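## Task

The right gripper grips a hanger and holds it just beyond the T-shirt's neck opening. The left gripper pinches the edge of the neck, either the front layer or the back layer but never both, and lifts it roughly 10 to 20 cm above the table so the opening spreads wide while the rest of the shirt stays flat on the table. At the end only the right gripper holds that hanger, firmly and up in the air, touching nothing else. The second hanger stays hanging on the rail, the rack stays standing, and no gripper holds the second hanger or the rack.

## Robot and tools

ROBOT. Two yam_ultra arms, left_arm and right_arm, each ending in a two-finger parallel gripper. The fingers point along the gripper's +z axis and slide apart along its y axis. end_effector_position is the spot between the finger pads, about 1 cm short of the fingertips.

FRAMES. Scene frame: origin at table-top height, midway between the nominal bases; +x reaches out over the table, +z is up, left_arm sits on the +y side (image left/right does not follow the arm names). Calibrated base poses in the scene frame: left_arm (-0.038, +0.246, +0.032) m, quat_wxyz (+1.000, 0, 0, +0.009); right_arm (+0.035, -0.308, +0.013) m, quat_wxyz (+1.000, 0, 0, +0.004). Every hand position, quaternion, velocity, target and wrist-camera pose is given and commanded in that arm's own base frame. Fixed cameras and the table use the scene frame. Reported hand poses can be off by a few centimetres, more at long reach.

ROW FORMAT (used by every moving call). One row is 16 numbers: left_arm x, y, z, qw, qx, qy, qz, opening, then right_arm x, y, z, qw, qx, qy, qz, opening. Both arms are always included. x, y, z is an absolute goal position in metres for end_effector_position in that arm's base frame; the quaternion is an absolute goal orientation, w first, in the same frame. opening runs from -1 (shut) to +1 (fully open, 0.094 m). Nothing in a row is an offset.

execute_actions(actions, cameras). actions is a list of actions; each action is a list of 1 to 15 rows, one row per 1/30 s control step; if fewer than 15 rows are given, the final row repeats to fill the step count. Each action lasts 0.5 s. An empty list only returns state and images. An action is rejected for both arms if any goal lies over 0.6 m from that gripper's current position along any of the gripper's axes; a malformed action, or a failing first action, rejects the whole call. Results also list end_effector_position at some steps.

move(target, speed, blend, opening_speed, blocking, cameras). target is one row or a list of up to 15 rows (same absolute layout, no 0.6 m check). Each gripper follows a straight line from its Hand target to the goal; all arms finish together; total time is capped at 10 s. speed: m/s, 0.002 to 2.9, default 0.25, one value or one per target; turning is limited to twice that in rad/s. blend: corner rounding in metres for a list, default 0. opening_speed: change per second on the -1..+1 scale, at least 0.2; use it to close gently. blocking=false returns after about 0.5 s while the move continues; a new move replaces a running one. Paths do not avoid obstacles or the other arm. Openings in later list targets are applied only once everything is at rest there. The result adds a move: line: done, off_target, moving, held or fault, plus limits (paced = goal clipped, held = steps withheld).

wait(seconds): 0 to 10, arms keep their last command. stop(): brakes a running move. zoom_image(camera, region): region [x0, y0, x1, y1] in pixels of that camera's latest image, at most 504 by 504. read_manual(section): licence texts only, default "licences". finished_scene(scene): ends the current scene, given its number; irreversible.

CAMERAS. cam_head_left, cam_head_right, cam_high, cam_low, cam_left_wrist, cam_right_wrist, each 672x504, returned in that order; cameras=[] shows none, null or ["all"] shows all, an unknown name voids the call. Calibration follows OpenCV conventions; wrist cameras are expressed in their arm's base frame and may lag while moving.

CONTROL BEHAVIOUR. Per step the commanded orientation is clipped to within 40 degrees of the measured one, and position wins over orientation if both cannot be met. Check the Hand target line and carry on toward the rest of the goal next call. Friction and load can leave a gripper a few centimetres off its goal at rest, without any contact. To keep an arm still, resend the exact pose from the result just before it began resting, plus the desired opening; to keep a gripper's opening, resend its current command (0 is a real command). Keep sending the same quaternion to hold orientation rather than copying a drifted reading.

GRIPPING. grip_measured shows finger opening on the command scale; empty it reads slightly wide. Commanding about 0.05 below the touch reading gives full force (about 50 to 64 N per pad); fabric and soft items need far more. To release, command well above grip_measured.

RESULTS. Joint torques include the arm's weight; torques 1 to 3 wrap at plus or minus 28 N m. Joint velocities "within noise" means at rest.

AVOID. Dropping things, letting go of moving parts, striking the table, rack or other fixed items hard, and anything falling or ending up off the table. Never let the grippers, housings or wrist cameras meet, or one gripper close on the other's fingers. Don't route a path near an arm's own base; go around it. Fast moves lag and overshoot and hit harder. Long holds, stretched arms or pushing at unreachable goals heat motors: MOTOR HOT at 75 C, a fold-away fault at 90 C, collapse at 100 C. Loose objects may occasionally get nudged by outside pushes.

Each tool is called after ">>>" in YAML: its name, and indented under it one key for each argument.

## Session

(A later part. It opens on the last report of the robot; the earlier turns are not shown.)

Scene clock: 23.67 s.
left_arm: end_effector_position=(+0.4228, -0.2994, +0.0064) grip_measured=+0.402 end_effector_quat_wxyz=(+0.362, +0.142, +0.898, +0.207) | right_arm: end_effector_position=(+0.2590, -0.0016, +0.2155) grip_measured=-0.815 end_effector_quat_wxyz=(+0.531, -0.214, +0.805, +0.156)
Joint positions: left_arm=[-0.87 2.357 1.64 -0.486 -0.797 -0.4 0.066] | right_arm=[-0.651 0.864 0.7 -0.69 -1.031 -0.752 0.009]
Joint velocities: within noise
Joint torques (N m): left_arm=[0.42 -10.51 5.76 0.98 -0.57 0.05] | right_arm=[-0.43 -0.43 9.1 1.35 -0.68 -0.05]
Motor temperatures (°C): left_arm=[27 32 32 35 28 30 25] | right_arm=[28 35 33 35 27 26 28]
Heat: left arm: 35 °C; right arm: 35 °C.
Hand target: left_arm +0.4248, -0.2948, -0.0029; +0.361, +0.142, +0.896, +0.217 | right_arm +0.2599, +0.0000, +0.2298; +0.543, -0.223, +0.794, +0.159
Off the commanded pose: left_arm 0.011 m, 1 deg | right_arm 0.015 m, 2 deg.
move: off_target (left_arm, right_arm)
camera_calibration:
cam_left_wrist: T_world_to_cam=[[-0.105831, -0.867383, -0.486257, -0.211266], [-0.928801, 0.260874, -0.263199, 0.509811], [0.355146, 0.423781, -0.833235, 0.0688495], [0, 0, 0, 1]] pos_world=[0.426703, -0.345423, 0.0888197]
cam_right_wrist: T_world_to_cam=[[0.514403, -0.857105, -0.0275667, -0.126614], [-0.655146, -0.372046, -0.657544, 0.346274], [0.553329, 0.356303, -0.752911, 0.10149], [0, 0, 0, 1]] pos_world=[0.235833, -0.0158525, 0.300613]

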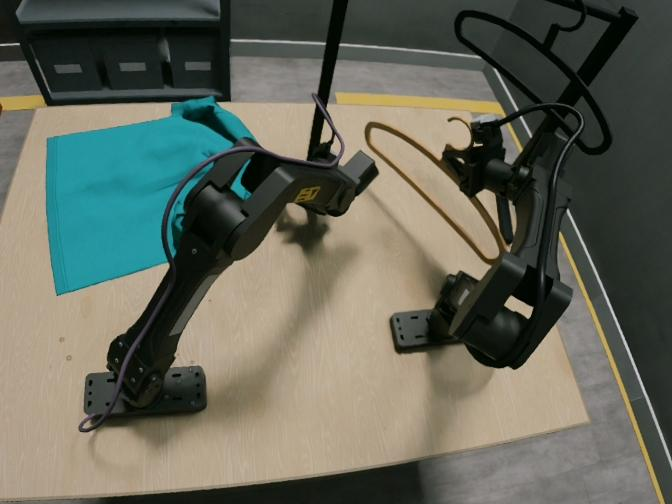

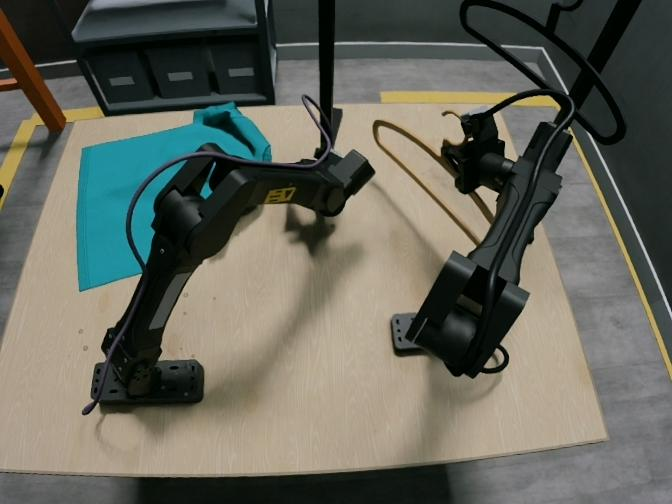

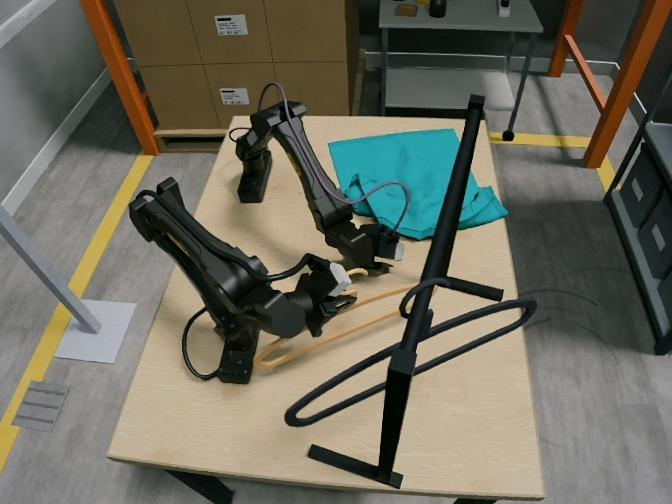

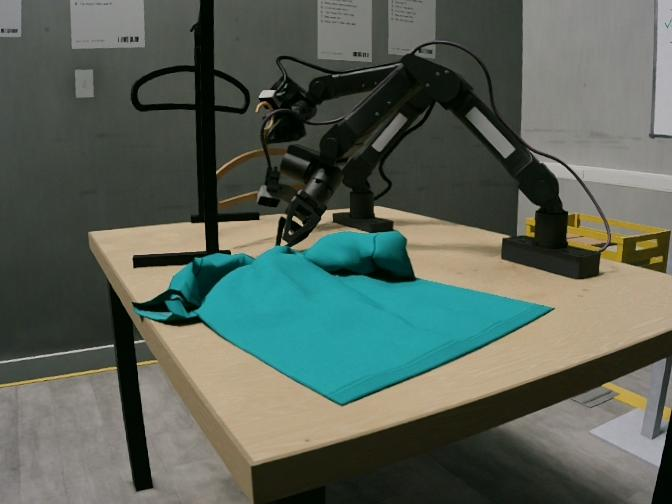

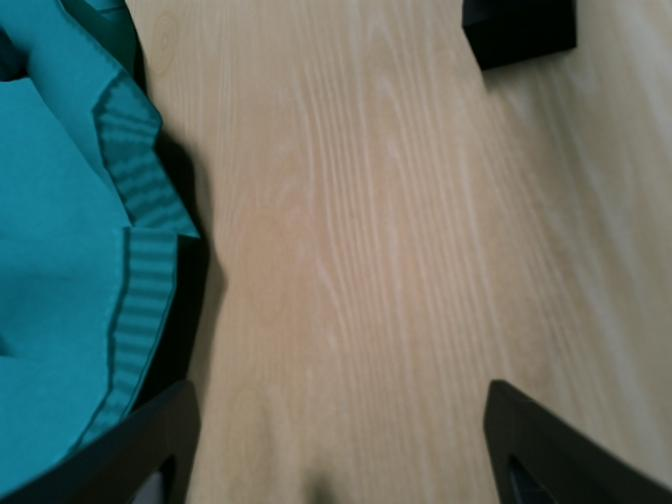

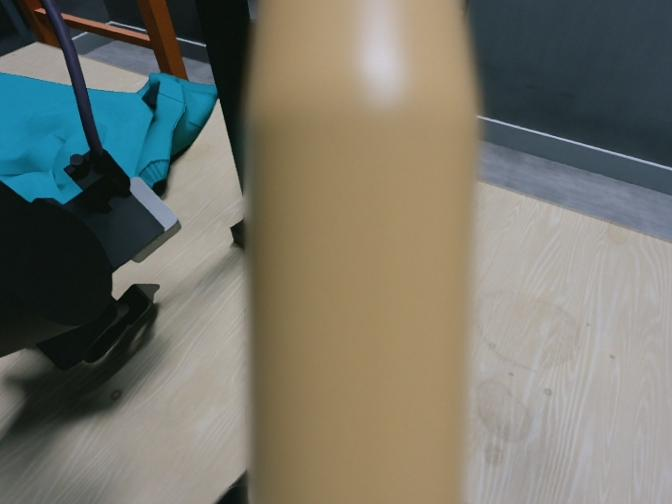

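>>> move:
  target:
    - [0.452,-0.222,-0.003,0.361,0.142,0.896,0.217,0.4,0.26,0.0,0.23,0.543,-0.223,0.794,0.16,-1]
  speed: 0.08
  cameras: ["cam_left_wrist","cam_low","cam_high"]

>>> zoom_image:
  camera: "cam_high"
  region: [330, 180, 470, 280]

Scene clock: 25.53 s.
left_arm: end_effector_position=(+0.4563, -0.2271, -0.0040) grip_measured=+0.402 end_effector_quat_wxyz=(+0.372, +0.134, +0.892, +0.220) | right_arm: end_effector_position=(+0.2588, -0.0014, +0.2154) grip_measured=-0.815 end_effector_quat_wxyz=(+0.531, -0.214, +0.805, +0.156)
Joint positions: left_arm=[-0.712 2.279 1.406 -0.181 -0.768 -0.202 0.066] | right_arm=[-0.651 0.864 0.7 -0.692 -1.032 -0.754 0.009]
Joint velocities: within noise
Joint torques (N m): left_arm=[0.72 -13.37 4.34 0.85 -0.12 0.09] | right_arm=[-0.46 -0.42 9.14 1.36 -0.69 -0.06]
Motor temperatures (°C): left_arm=[27 32 32 35 28 30 25] | right_arm=[28 35 33 35 27 26 28]
Heat: left arm: 35 °C; right arm: 35 °C.
Hand target: left_arm +0.4520, -0.2221, -0.0032; +0.361, +0.142, +0.896, +0.217 | right_arm +0.2598, +0.0001, +0.2298; +0.543, -0.223, +0.794, +0.159
Off the commanded pose: left_arm 0.007 m, 2 deg | right_arm 0.015 m, 2 deg.
move: off_target (right_arm)
camera_calibration:
cam_left_wrist: T_world_to_cam=[[-0.0746828, -0.860164, -0.50452, -0.162732], [-0.925188, 0.248546, -0.286797, 0.514773], [0.372089, 0.445357, -0.814375, 0.0149849], [0, 0, 0, 1]] pos_world=[0.458533, -0.274594, 0.0777374]
Images, in order (width x height): cam_high 672x504, cam_low 672x504, cam_left_wrist 672x504.

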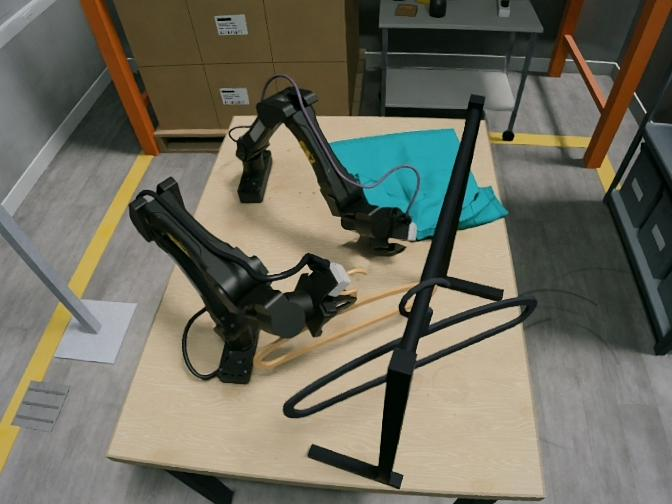

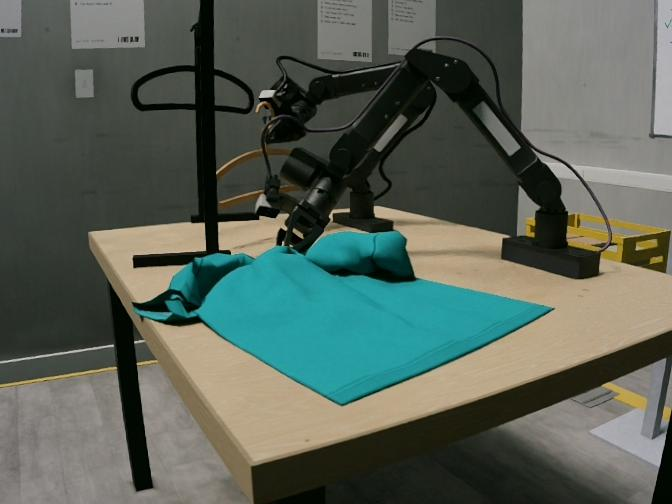

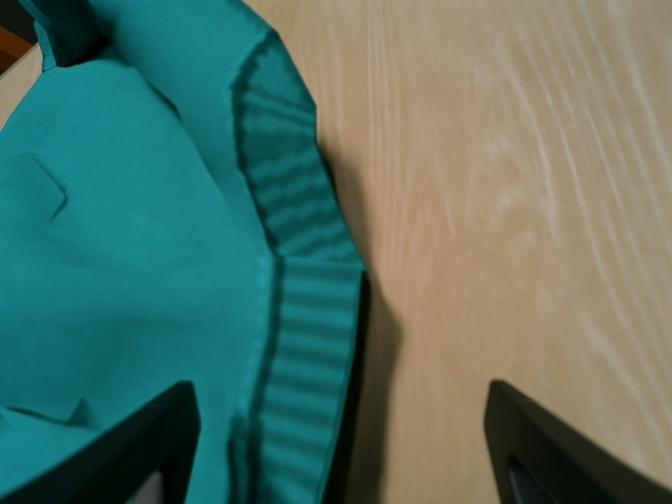

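Scaled by 3.600 from the camera's 672x504 image, which has a finer 960x720 frame.

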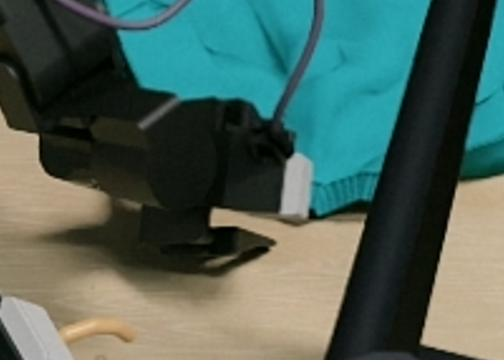

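>>> move:
  target:
    - [0.458,-0.203,-0.005,0.361,0.142,0.896,0.217,0.4,0.26,0.0,0.23,0.543,-0.223,0.794,0.16,-1]
    - [0.458,-0.203,-0.003,0.361,0.142,0.896,0.217,-1,0.26,0.0,0.23,0.543,-0.223,0.794,0.16,-1]
  speed: 0.08
  opening_speed: 0.8
  cameras: ["cam_left_wrist","cam_low","cam_high"]

Scene clock: 28.90 s.
left_arm: end_effector_position=(+0.4562, -0.2082, -0.0127) grip_measured=-0.964 end_effector_quat_wxyz=(+0.357, +0.147, +0.897, +0.215) | right_arm: end_effector_position=(+0.2588, -0.0013, +0.2153) grip_measured=-0.815 end_effector_quat_wxyz=(+0.530, -0.214, +0.805, +0.157)
Joint positions: left_arm=[-0.669 2.254 1.338 -0.129 -0.717 -0.142 0.002] | right_arm=[-0.651 0.864 0.7 -0.693 -1.032 -0.754 0.009]
Joint velocities: within noise
Joint torques (N m): left_arm=[0.73 -13.22 5.26 0.92 -0.39 0.03] | right_arm=[-0.49 -0.4 9.14 1.37 -0.69 -0.06]
Motor temperatures (°C): left_arm=[27 33 32 35 28 30 25] | right_arm=[28 35 33 35 27 26 28]
Heat: left arm: 35 °C; right arm: 35 °C.
Hand target: left_arm +0.4581, -0.2030, -0.0032; +0.361, +0.142, +0.896, +0.217 | right_arm +0.2598, +0.0000, +0.2297; +0.543, -0.223, +0.794, +0.159
Off the commanded pose: left_arm 0.011 m, 1 deg | right_arm 0.015 m, 2 deg.
move: off_target (left_arm, right_arm)
camera_calibration:
cam_left_wrist: T_world_to_cam=[[-0.111292, -0.85698, -0.503189, -0.133436], [-0.930173, 0.268074, -0.250828, 0.514271], [0.349847, 0.440137, -0.826974, 0.00834099], [0, 0, 0, 1]] pos_world=[0.460592, -0.255886, 0.0687479]
Images, in order (width x height): cam_high 672x504, cam_low 672x504, cam_left_wrist 672x504.

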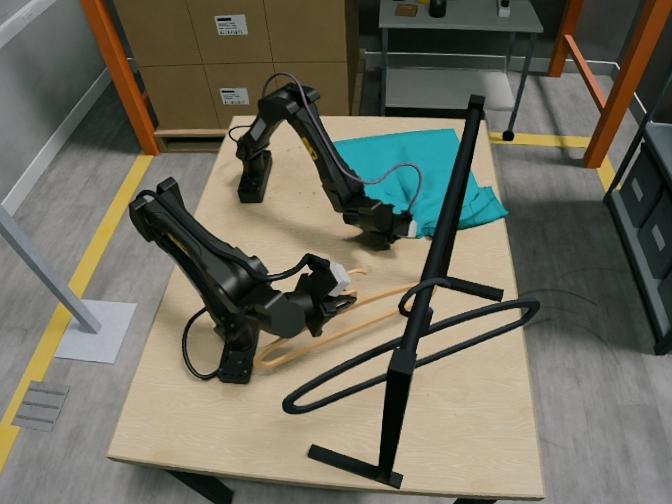

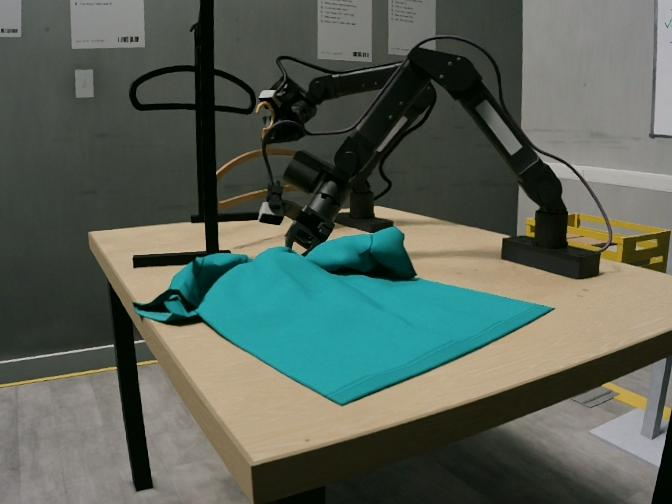

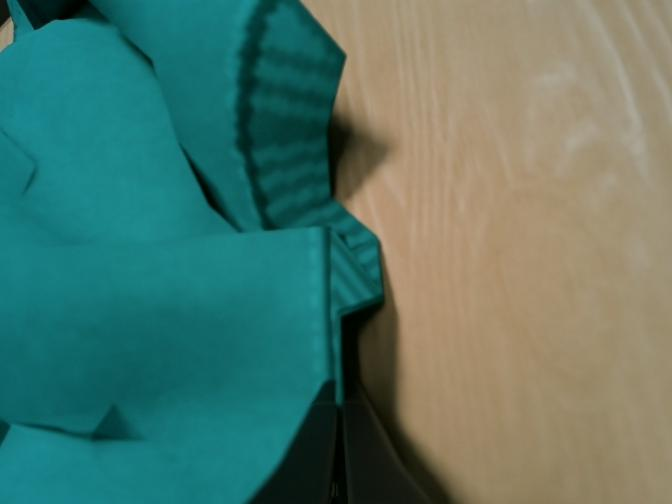

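>>> move:
  target: [0.458,-0.2,0.06,0.361,0.142,0.896,0.217,-1,0.26,0.0,0.23,0.543,-0.223,0.794,0.16,-1]
  speed: 0.08

Scene clock: 30.50 s.
left_arm: end_effector_position=(+0.4488, -0.1986, +0.0313) grip_measured=-0.966 end_effector_quat_wxyz=(+0.337, +0.156, +0.900, +0.226) | right_arm: end_effector_position=(+0.2588, -0.0013, +0.2153) grip_measured=-0.815 end_effector_quat_wxyz=(+0.530, -0.214, +0.805, +0.156)
Joint positions: left_arm=[-0.662 2.14 1.374 -0.323 -0.713 -0.135 0.002] | right_arm=[-0.651 0.864 0.7 -0.693 -1.032 -0.754 0.009]
Joint velocities: within noise
Joint torques (N m): left_arm=[0.64 -14.38 8.24 0.88 -0.39 0.04] | right_arm=[-0.47 -0.42 9.14 1.36 -0.7 -0.06]
Motor temperatures (°C): left_arm=[27 33 32 35 28 30 25] | right_arm=[28 35 33 35 27 26 28]
Heat: left arm: 35 °C; right arm: 35 °C.
Hand target: left_arm +0.4576, -0.1995, +0.0597; +0.361, +0.142, +0.896, +0.217 | right_arm +0.2598, +0.0000, +0.2297; +0.543, -0.223, +0.794, +0.159
Off the commanded pose: left_arm 0.030 m, 3 deg | right_arm 0.015 m, 2 deg.
move: off_target (left_arm, right_arm)
camera_calibration:
cam_left_wrist: T_world_to_cam=[[-0.130957, -0.841674, -0.523866, -0.0914335], [-0.939319, 0.27434, -0.205957, 0.519826], [0.317066, 0.465105, -0.826527, 0.0627137], [0, 0, 0, 1]] pos_world=[0.456424, -0.248735, 0.110998]
cam_right_wrist: T_world_to_cam=[[0.515535, -0.856408, -0.0280914, -0.126351], [-0.655098, -0.372796, -0.657168, 0.345983], [0.552331, 0.357196, -0.753221, 0.101686], [0, 0, 0, 1]] pos_world=[0.235627, -0.0155483, 0.300412]

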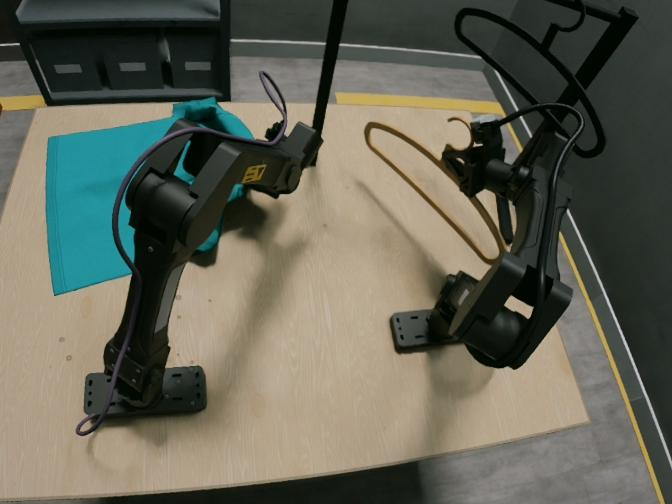

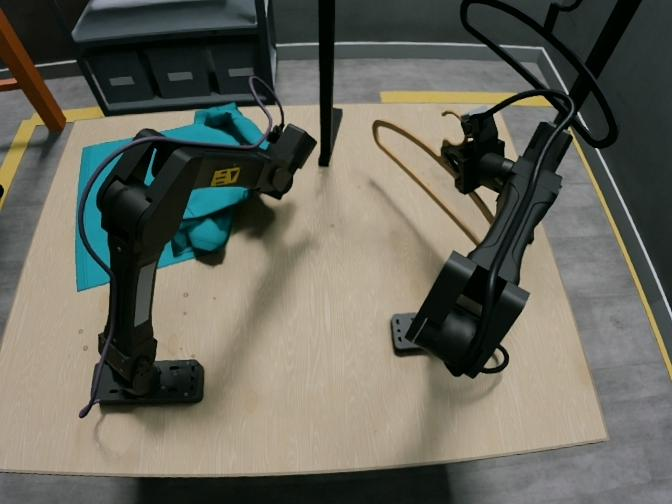

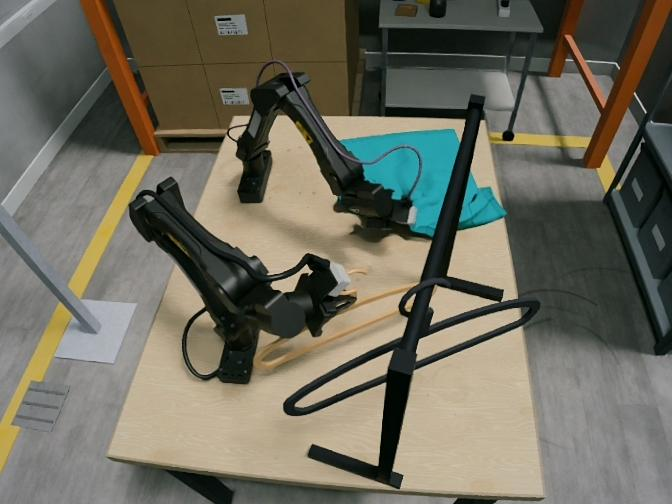

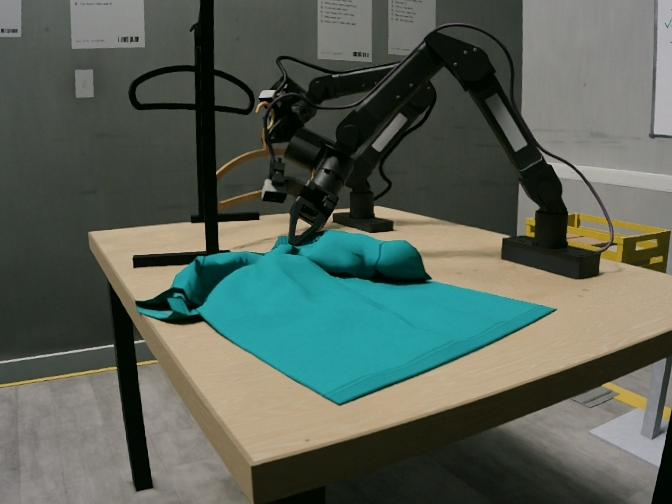

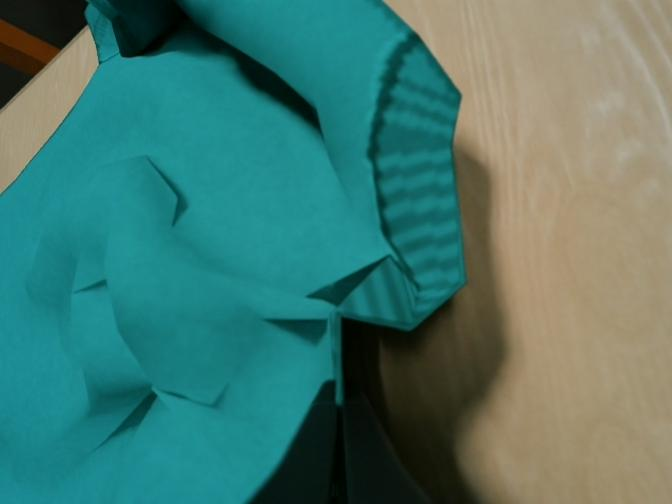

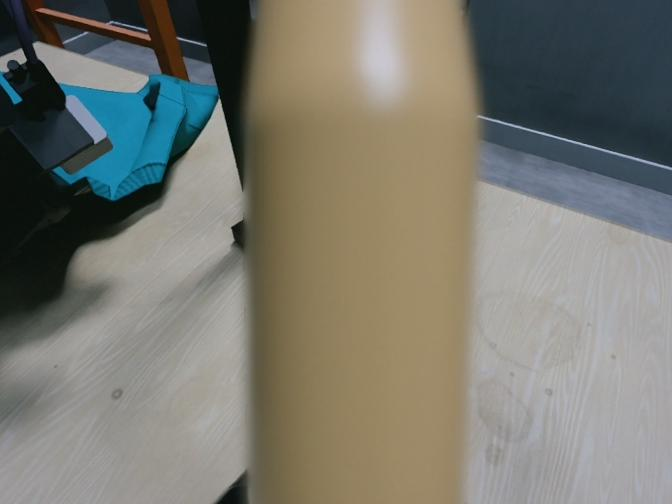

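>>> move:
  target: [0.458,-0.19,0.155,0.361,0.142,0.896,0.217,-1,0.26,0.0,0.23,0.543,-0.223,0.794,0.16,-1]
  speed: 0.08

>>> zoom_image:
  camera: "cam_low"
  region: [130, 160, 430, 330]

>>> zoom_image:
  camera: "cam_high"
  region: [330, 130, 510, 260]

Scene clock: 32.53 s.
left_arm: end_effector_position=(+0.4527, -0.1912, +0.1239) grip_measured=-0.966 end_effector_quat_wxyz=(+0.334, +0.157, +0.901, +0.227) | right_arm: end_effector_position=(+0.2588, -0.0012, +0.2154) grip_measured=-0.815 end_effector_quat_wxyz=(+0.531, -0.214, +0.805, +0.157)
Joint positions: left_arm=[-0.641 2.011 1.57 -0.642 -0.703 -0.114 0.002] | right_arm=[-0.651 0.864 0.7 -0.693 -1.032 -0.754 0.009]
Joint velocities: within noise
Joint torques (N m): left_arm=[0.53 -13.93 9.02 0.86 -0.39 0.03] | right_arm=[-0.47 -0.39 9.14 1.36 -0.7 -0.05]
Motor temperatures (°C): left_arm=[27 33 32 35 28 30 26] | right_arm=[28 35 33 35 27 26 28]
Heat: left arm: 35 °C; right arm: 35 °C.
Hand target: left_arm +0.4575, -0.1895, +0.1547; +0.361, +0.142, +0.896, +0.217 | right_arm +0.2598, +0.0001, +0.2298; +0.543, -0.223, +0.794, +0.159
Off the commanded pose: left_arm 0.032 m, 4 deg | right_arm 0.015 m, 2 deg.
move: off_target (left_arm, right_arm)
camera_calibration:
cam_left_wrist: T_world_to_cam=[[-0.13276, -0.840386, -0.525477, -0.0349043], [-0.940931, 0.273478, -0.199645, 0.540348], [0.311485, 0.467933, -0.827053, 0.137678], [0, 0, 0, 1]] pos_world=[0.460912, -0.24153, 0.203403]
cam_right_wrist: T_world_to_cam=[[0.515801, -0.856242, -0.0282783, -0.12635], [-0.654886, -0.372793, -0.657381, 0.346065], [0.552335, 0.357597, -0.753027, 0.101709], [0, 0, 0, 1]] pos_world=[0.235627, -0.0155462, 0.300513]

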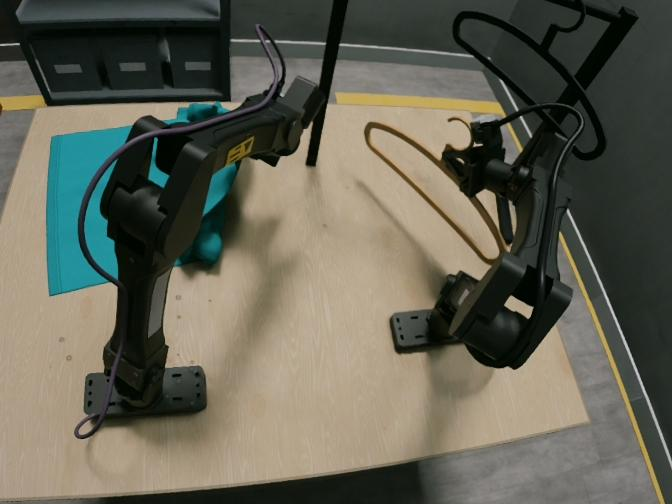

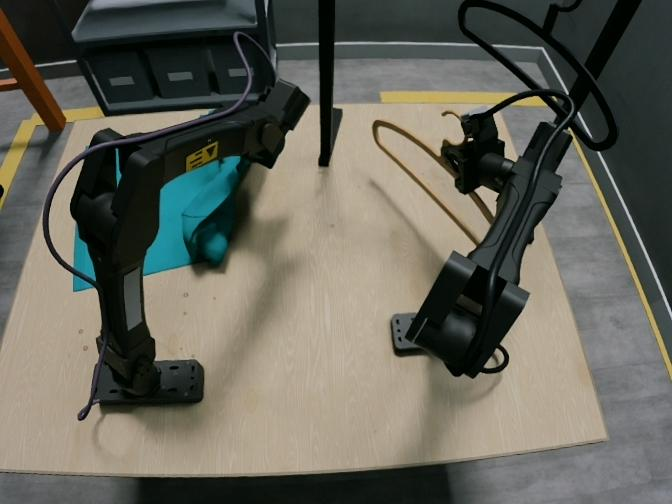

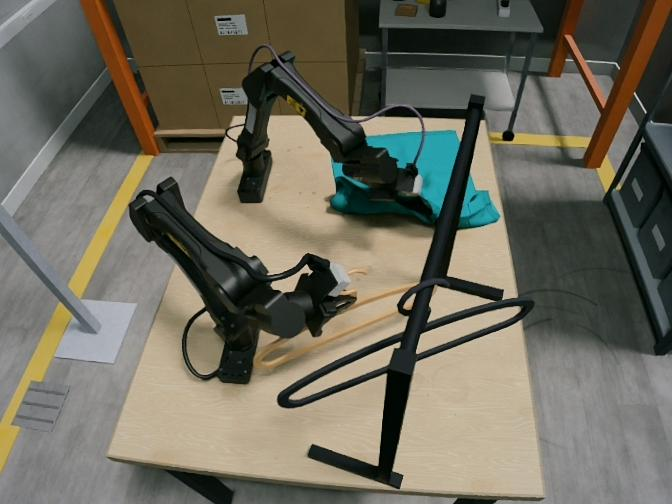

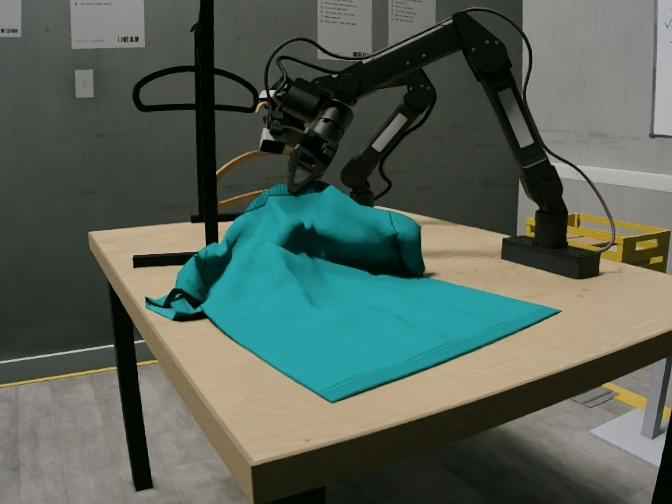

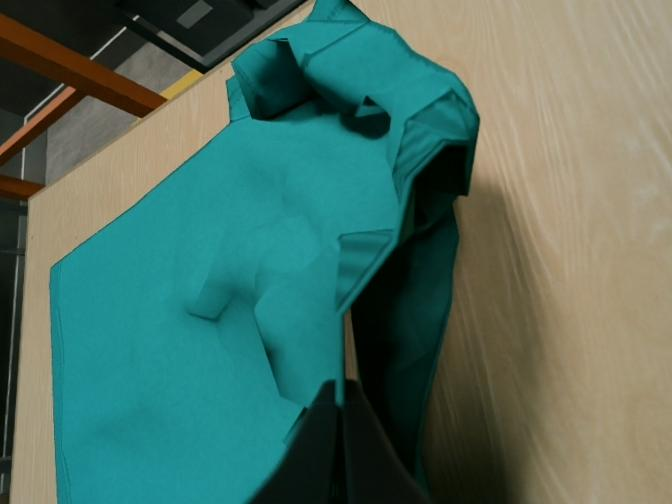

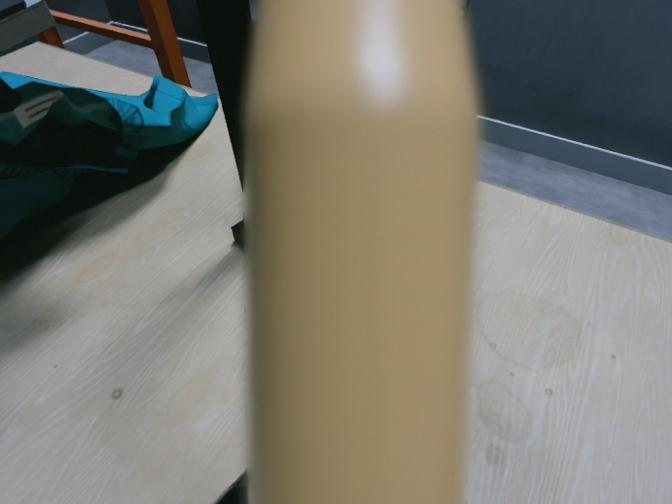

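Scaled by 1.680 from the camera's 672x504 image, which has a finer 960x720 frame.

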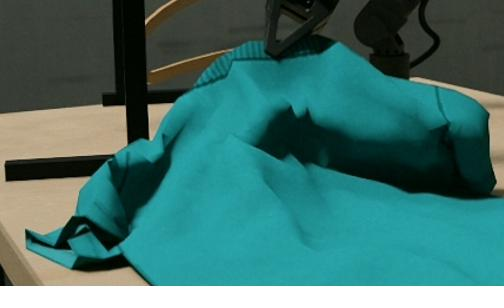

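Scaled by 2.800 from the camera's 672x504 image, which has a finer 960x720 frame.

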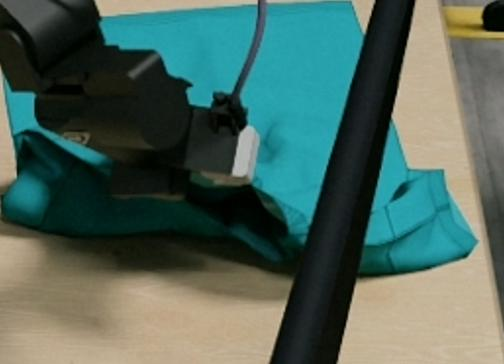

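>>> wait:
  seconds: 2
  cameras: ["cam_left_wrist"]

>>> finished_scene:
  scene: 1

Scene clock: 34.73 s.
left_arm: end_effector_position=(+0.4526, -0.1911, +0.1237) grip_measured=-0.966 end_effector_quat_wxyz=(+0.334, +0.157, +0.901, +0.227) | right_arm: end_effector_position=(+0.2588, -0.0012, +0.2154) grip_measured=-0.815 end_effector_quat_wxyz=(+0.531, -0.214, +0.805, +0.157)
Joint positions: left_arm=[-0.641 2.011 1.57 -0.642 -0.703 -0.114 0.002] | right_arm=[-0.651 0.864 0.7 -0.693 -1.032 -0.754 0.009]
Joint velocities: within noise
Joint torques (N m): left_arm=[0.5 -13.86 9.1 0.9 -0.36 0.03] | right_arm=[-0.49 -0.4 9.13 1.37 -0.69 -0.06]
Motor temperatures (°C): left_arm=[27 33 32 35 28 30 26] | right_arm=[28 35 33 35 27 26 28]
Heat: left arm: 35 °C; right arm: 35 °C.
Hand target: left_arm +0.4575, -0.1895, +0.1547; +0.361, +0.142, +0.896, +0.217 | right_arm +0.2598, +0.0001, +0.2298; +0.543, -0.223, +0.794, +0.159
Tool commands: left_gripper/opening=-1.0 right_gripper/opening=-1.0
Off the commanded pose: left_arm 0.032 m, 4 deg | right_arm 0.015 m, 2 deg.
wait: 2.00 s; at rest from the start
camera_calibration:
cam_left_wrist: T_world_to_cam=[[-0.133356, -0.840246, -0.525551, -0.034646], [-0.941041, 0.273705, -0.198812, 0.540169], [0.310897, 0.468052, -0.827206, 0.137958], [0, 0, 0, 1]] pos_world=[0.460811, -0.24153, 0.203304]
Images, in order (width x height): cam_left_wrist 672x504.

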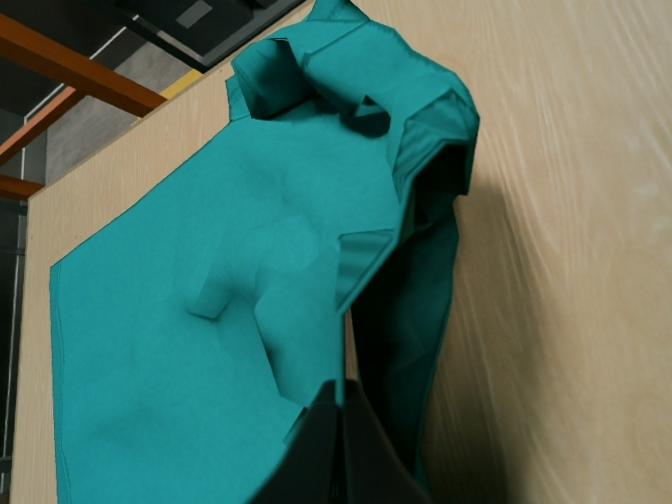

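The scene is finished: the task was done.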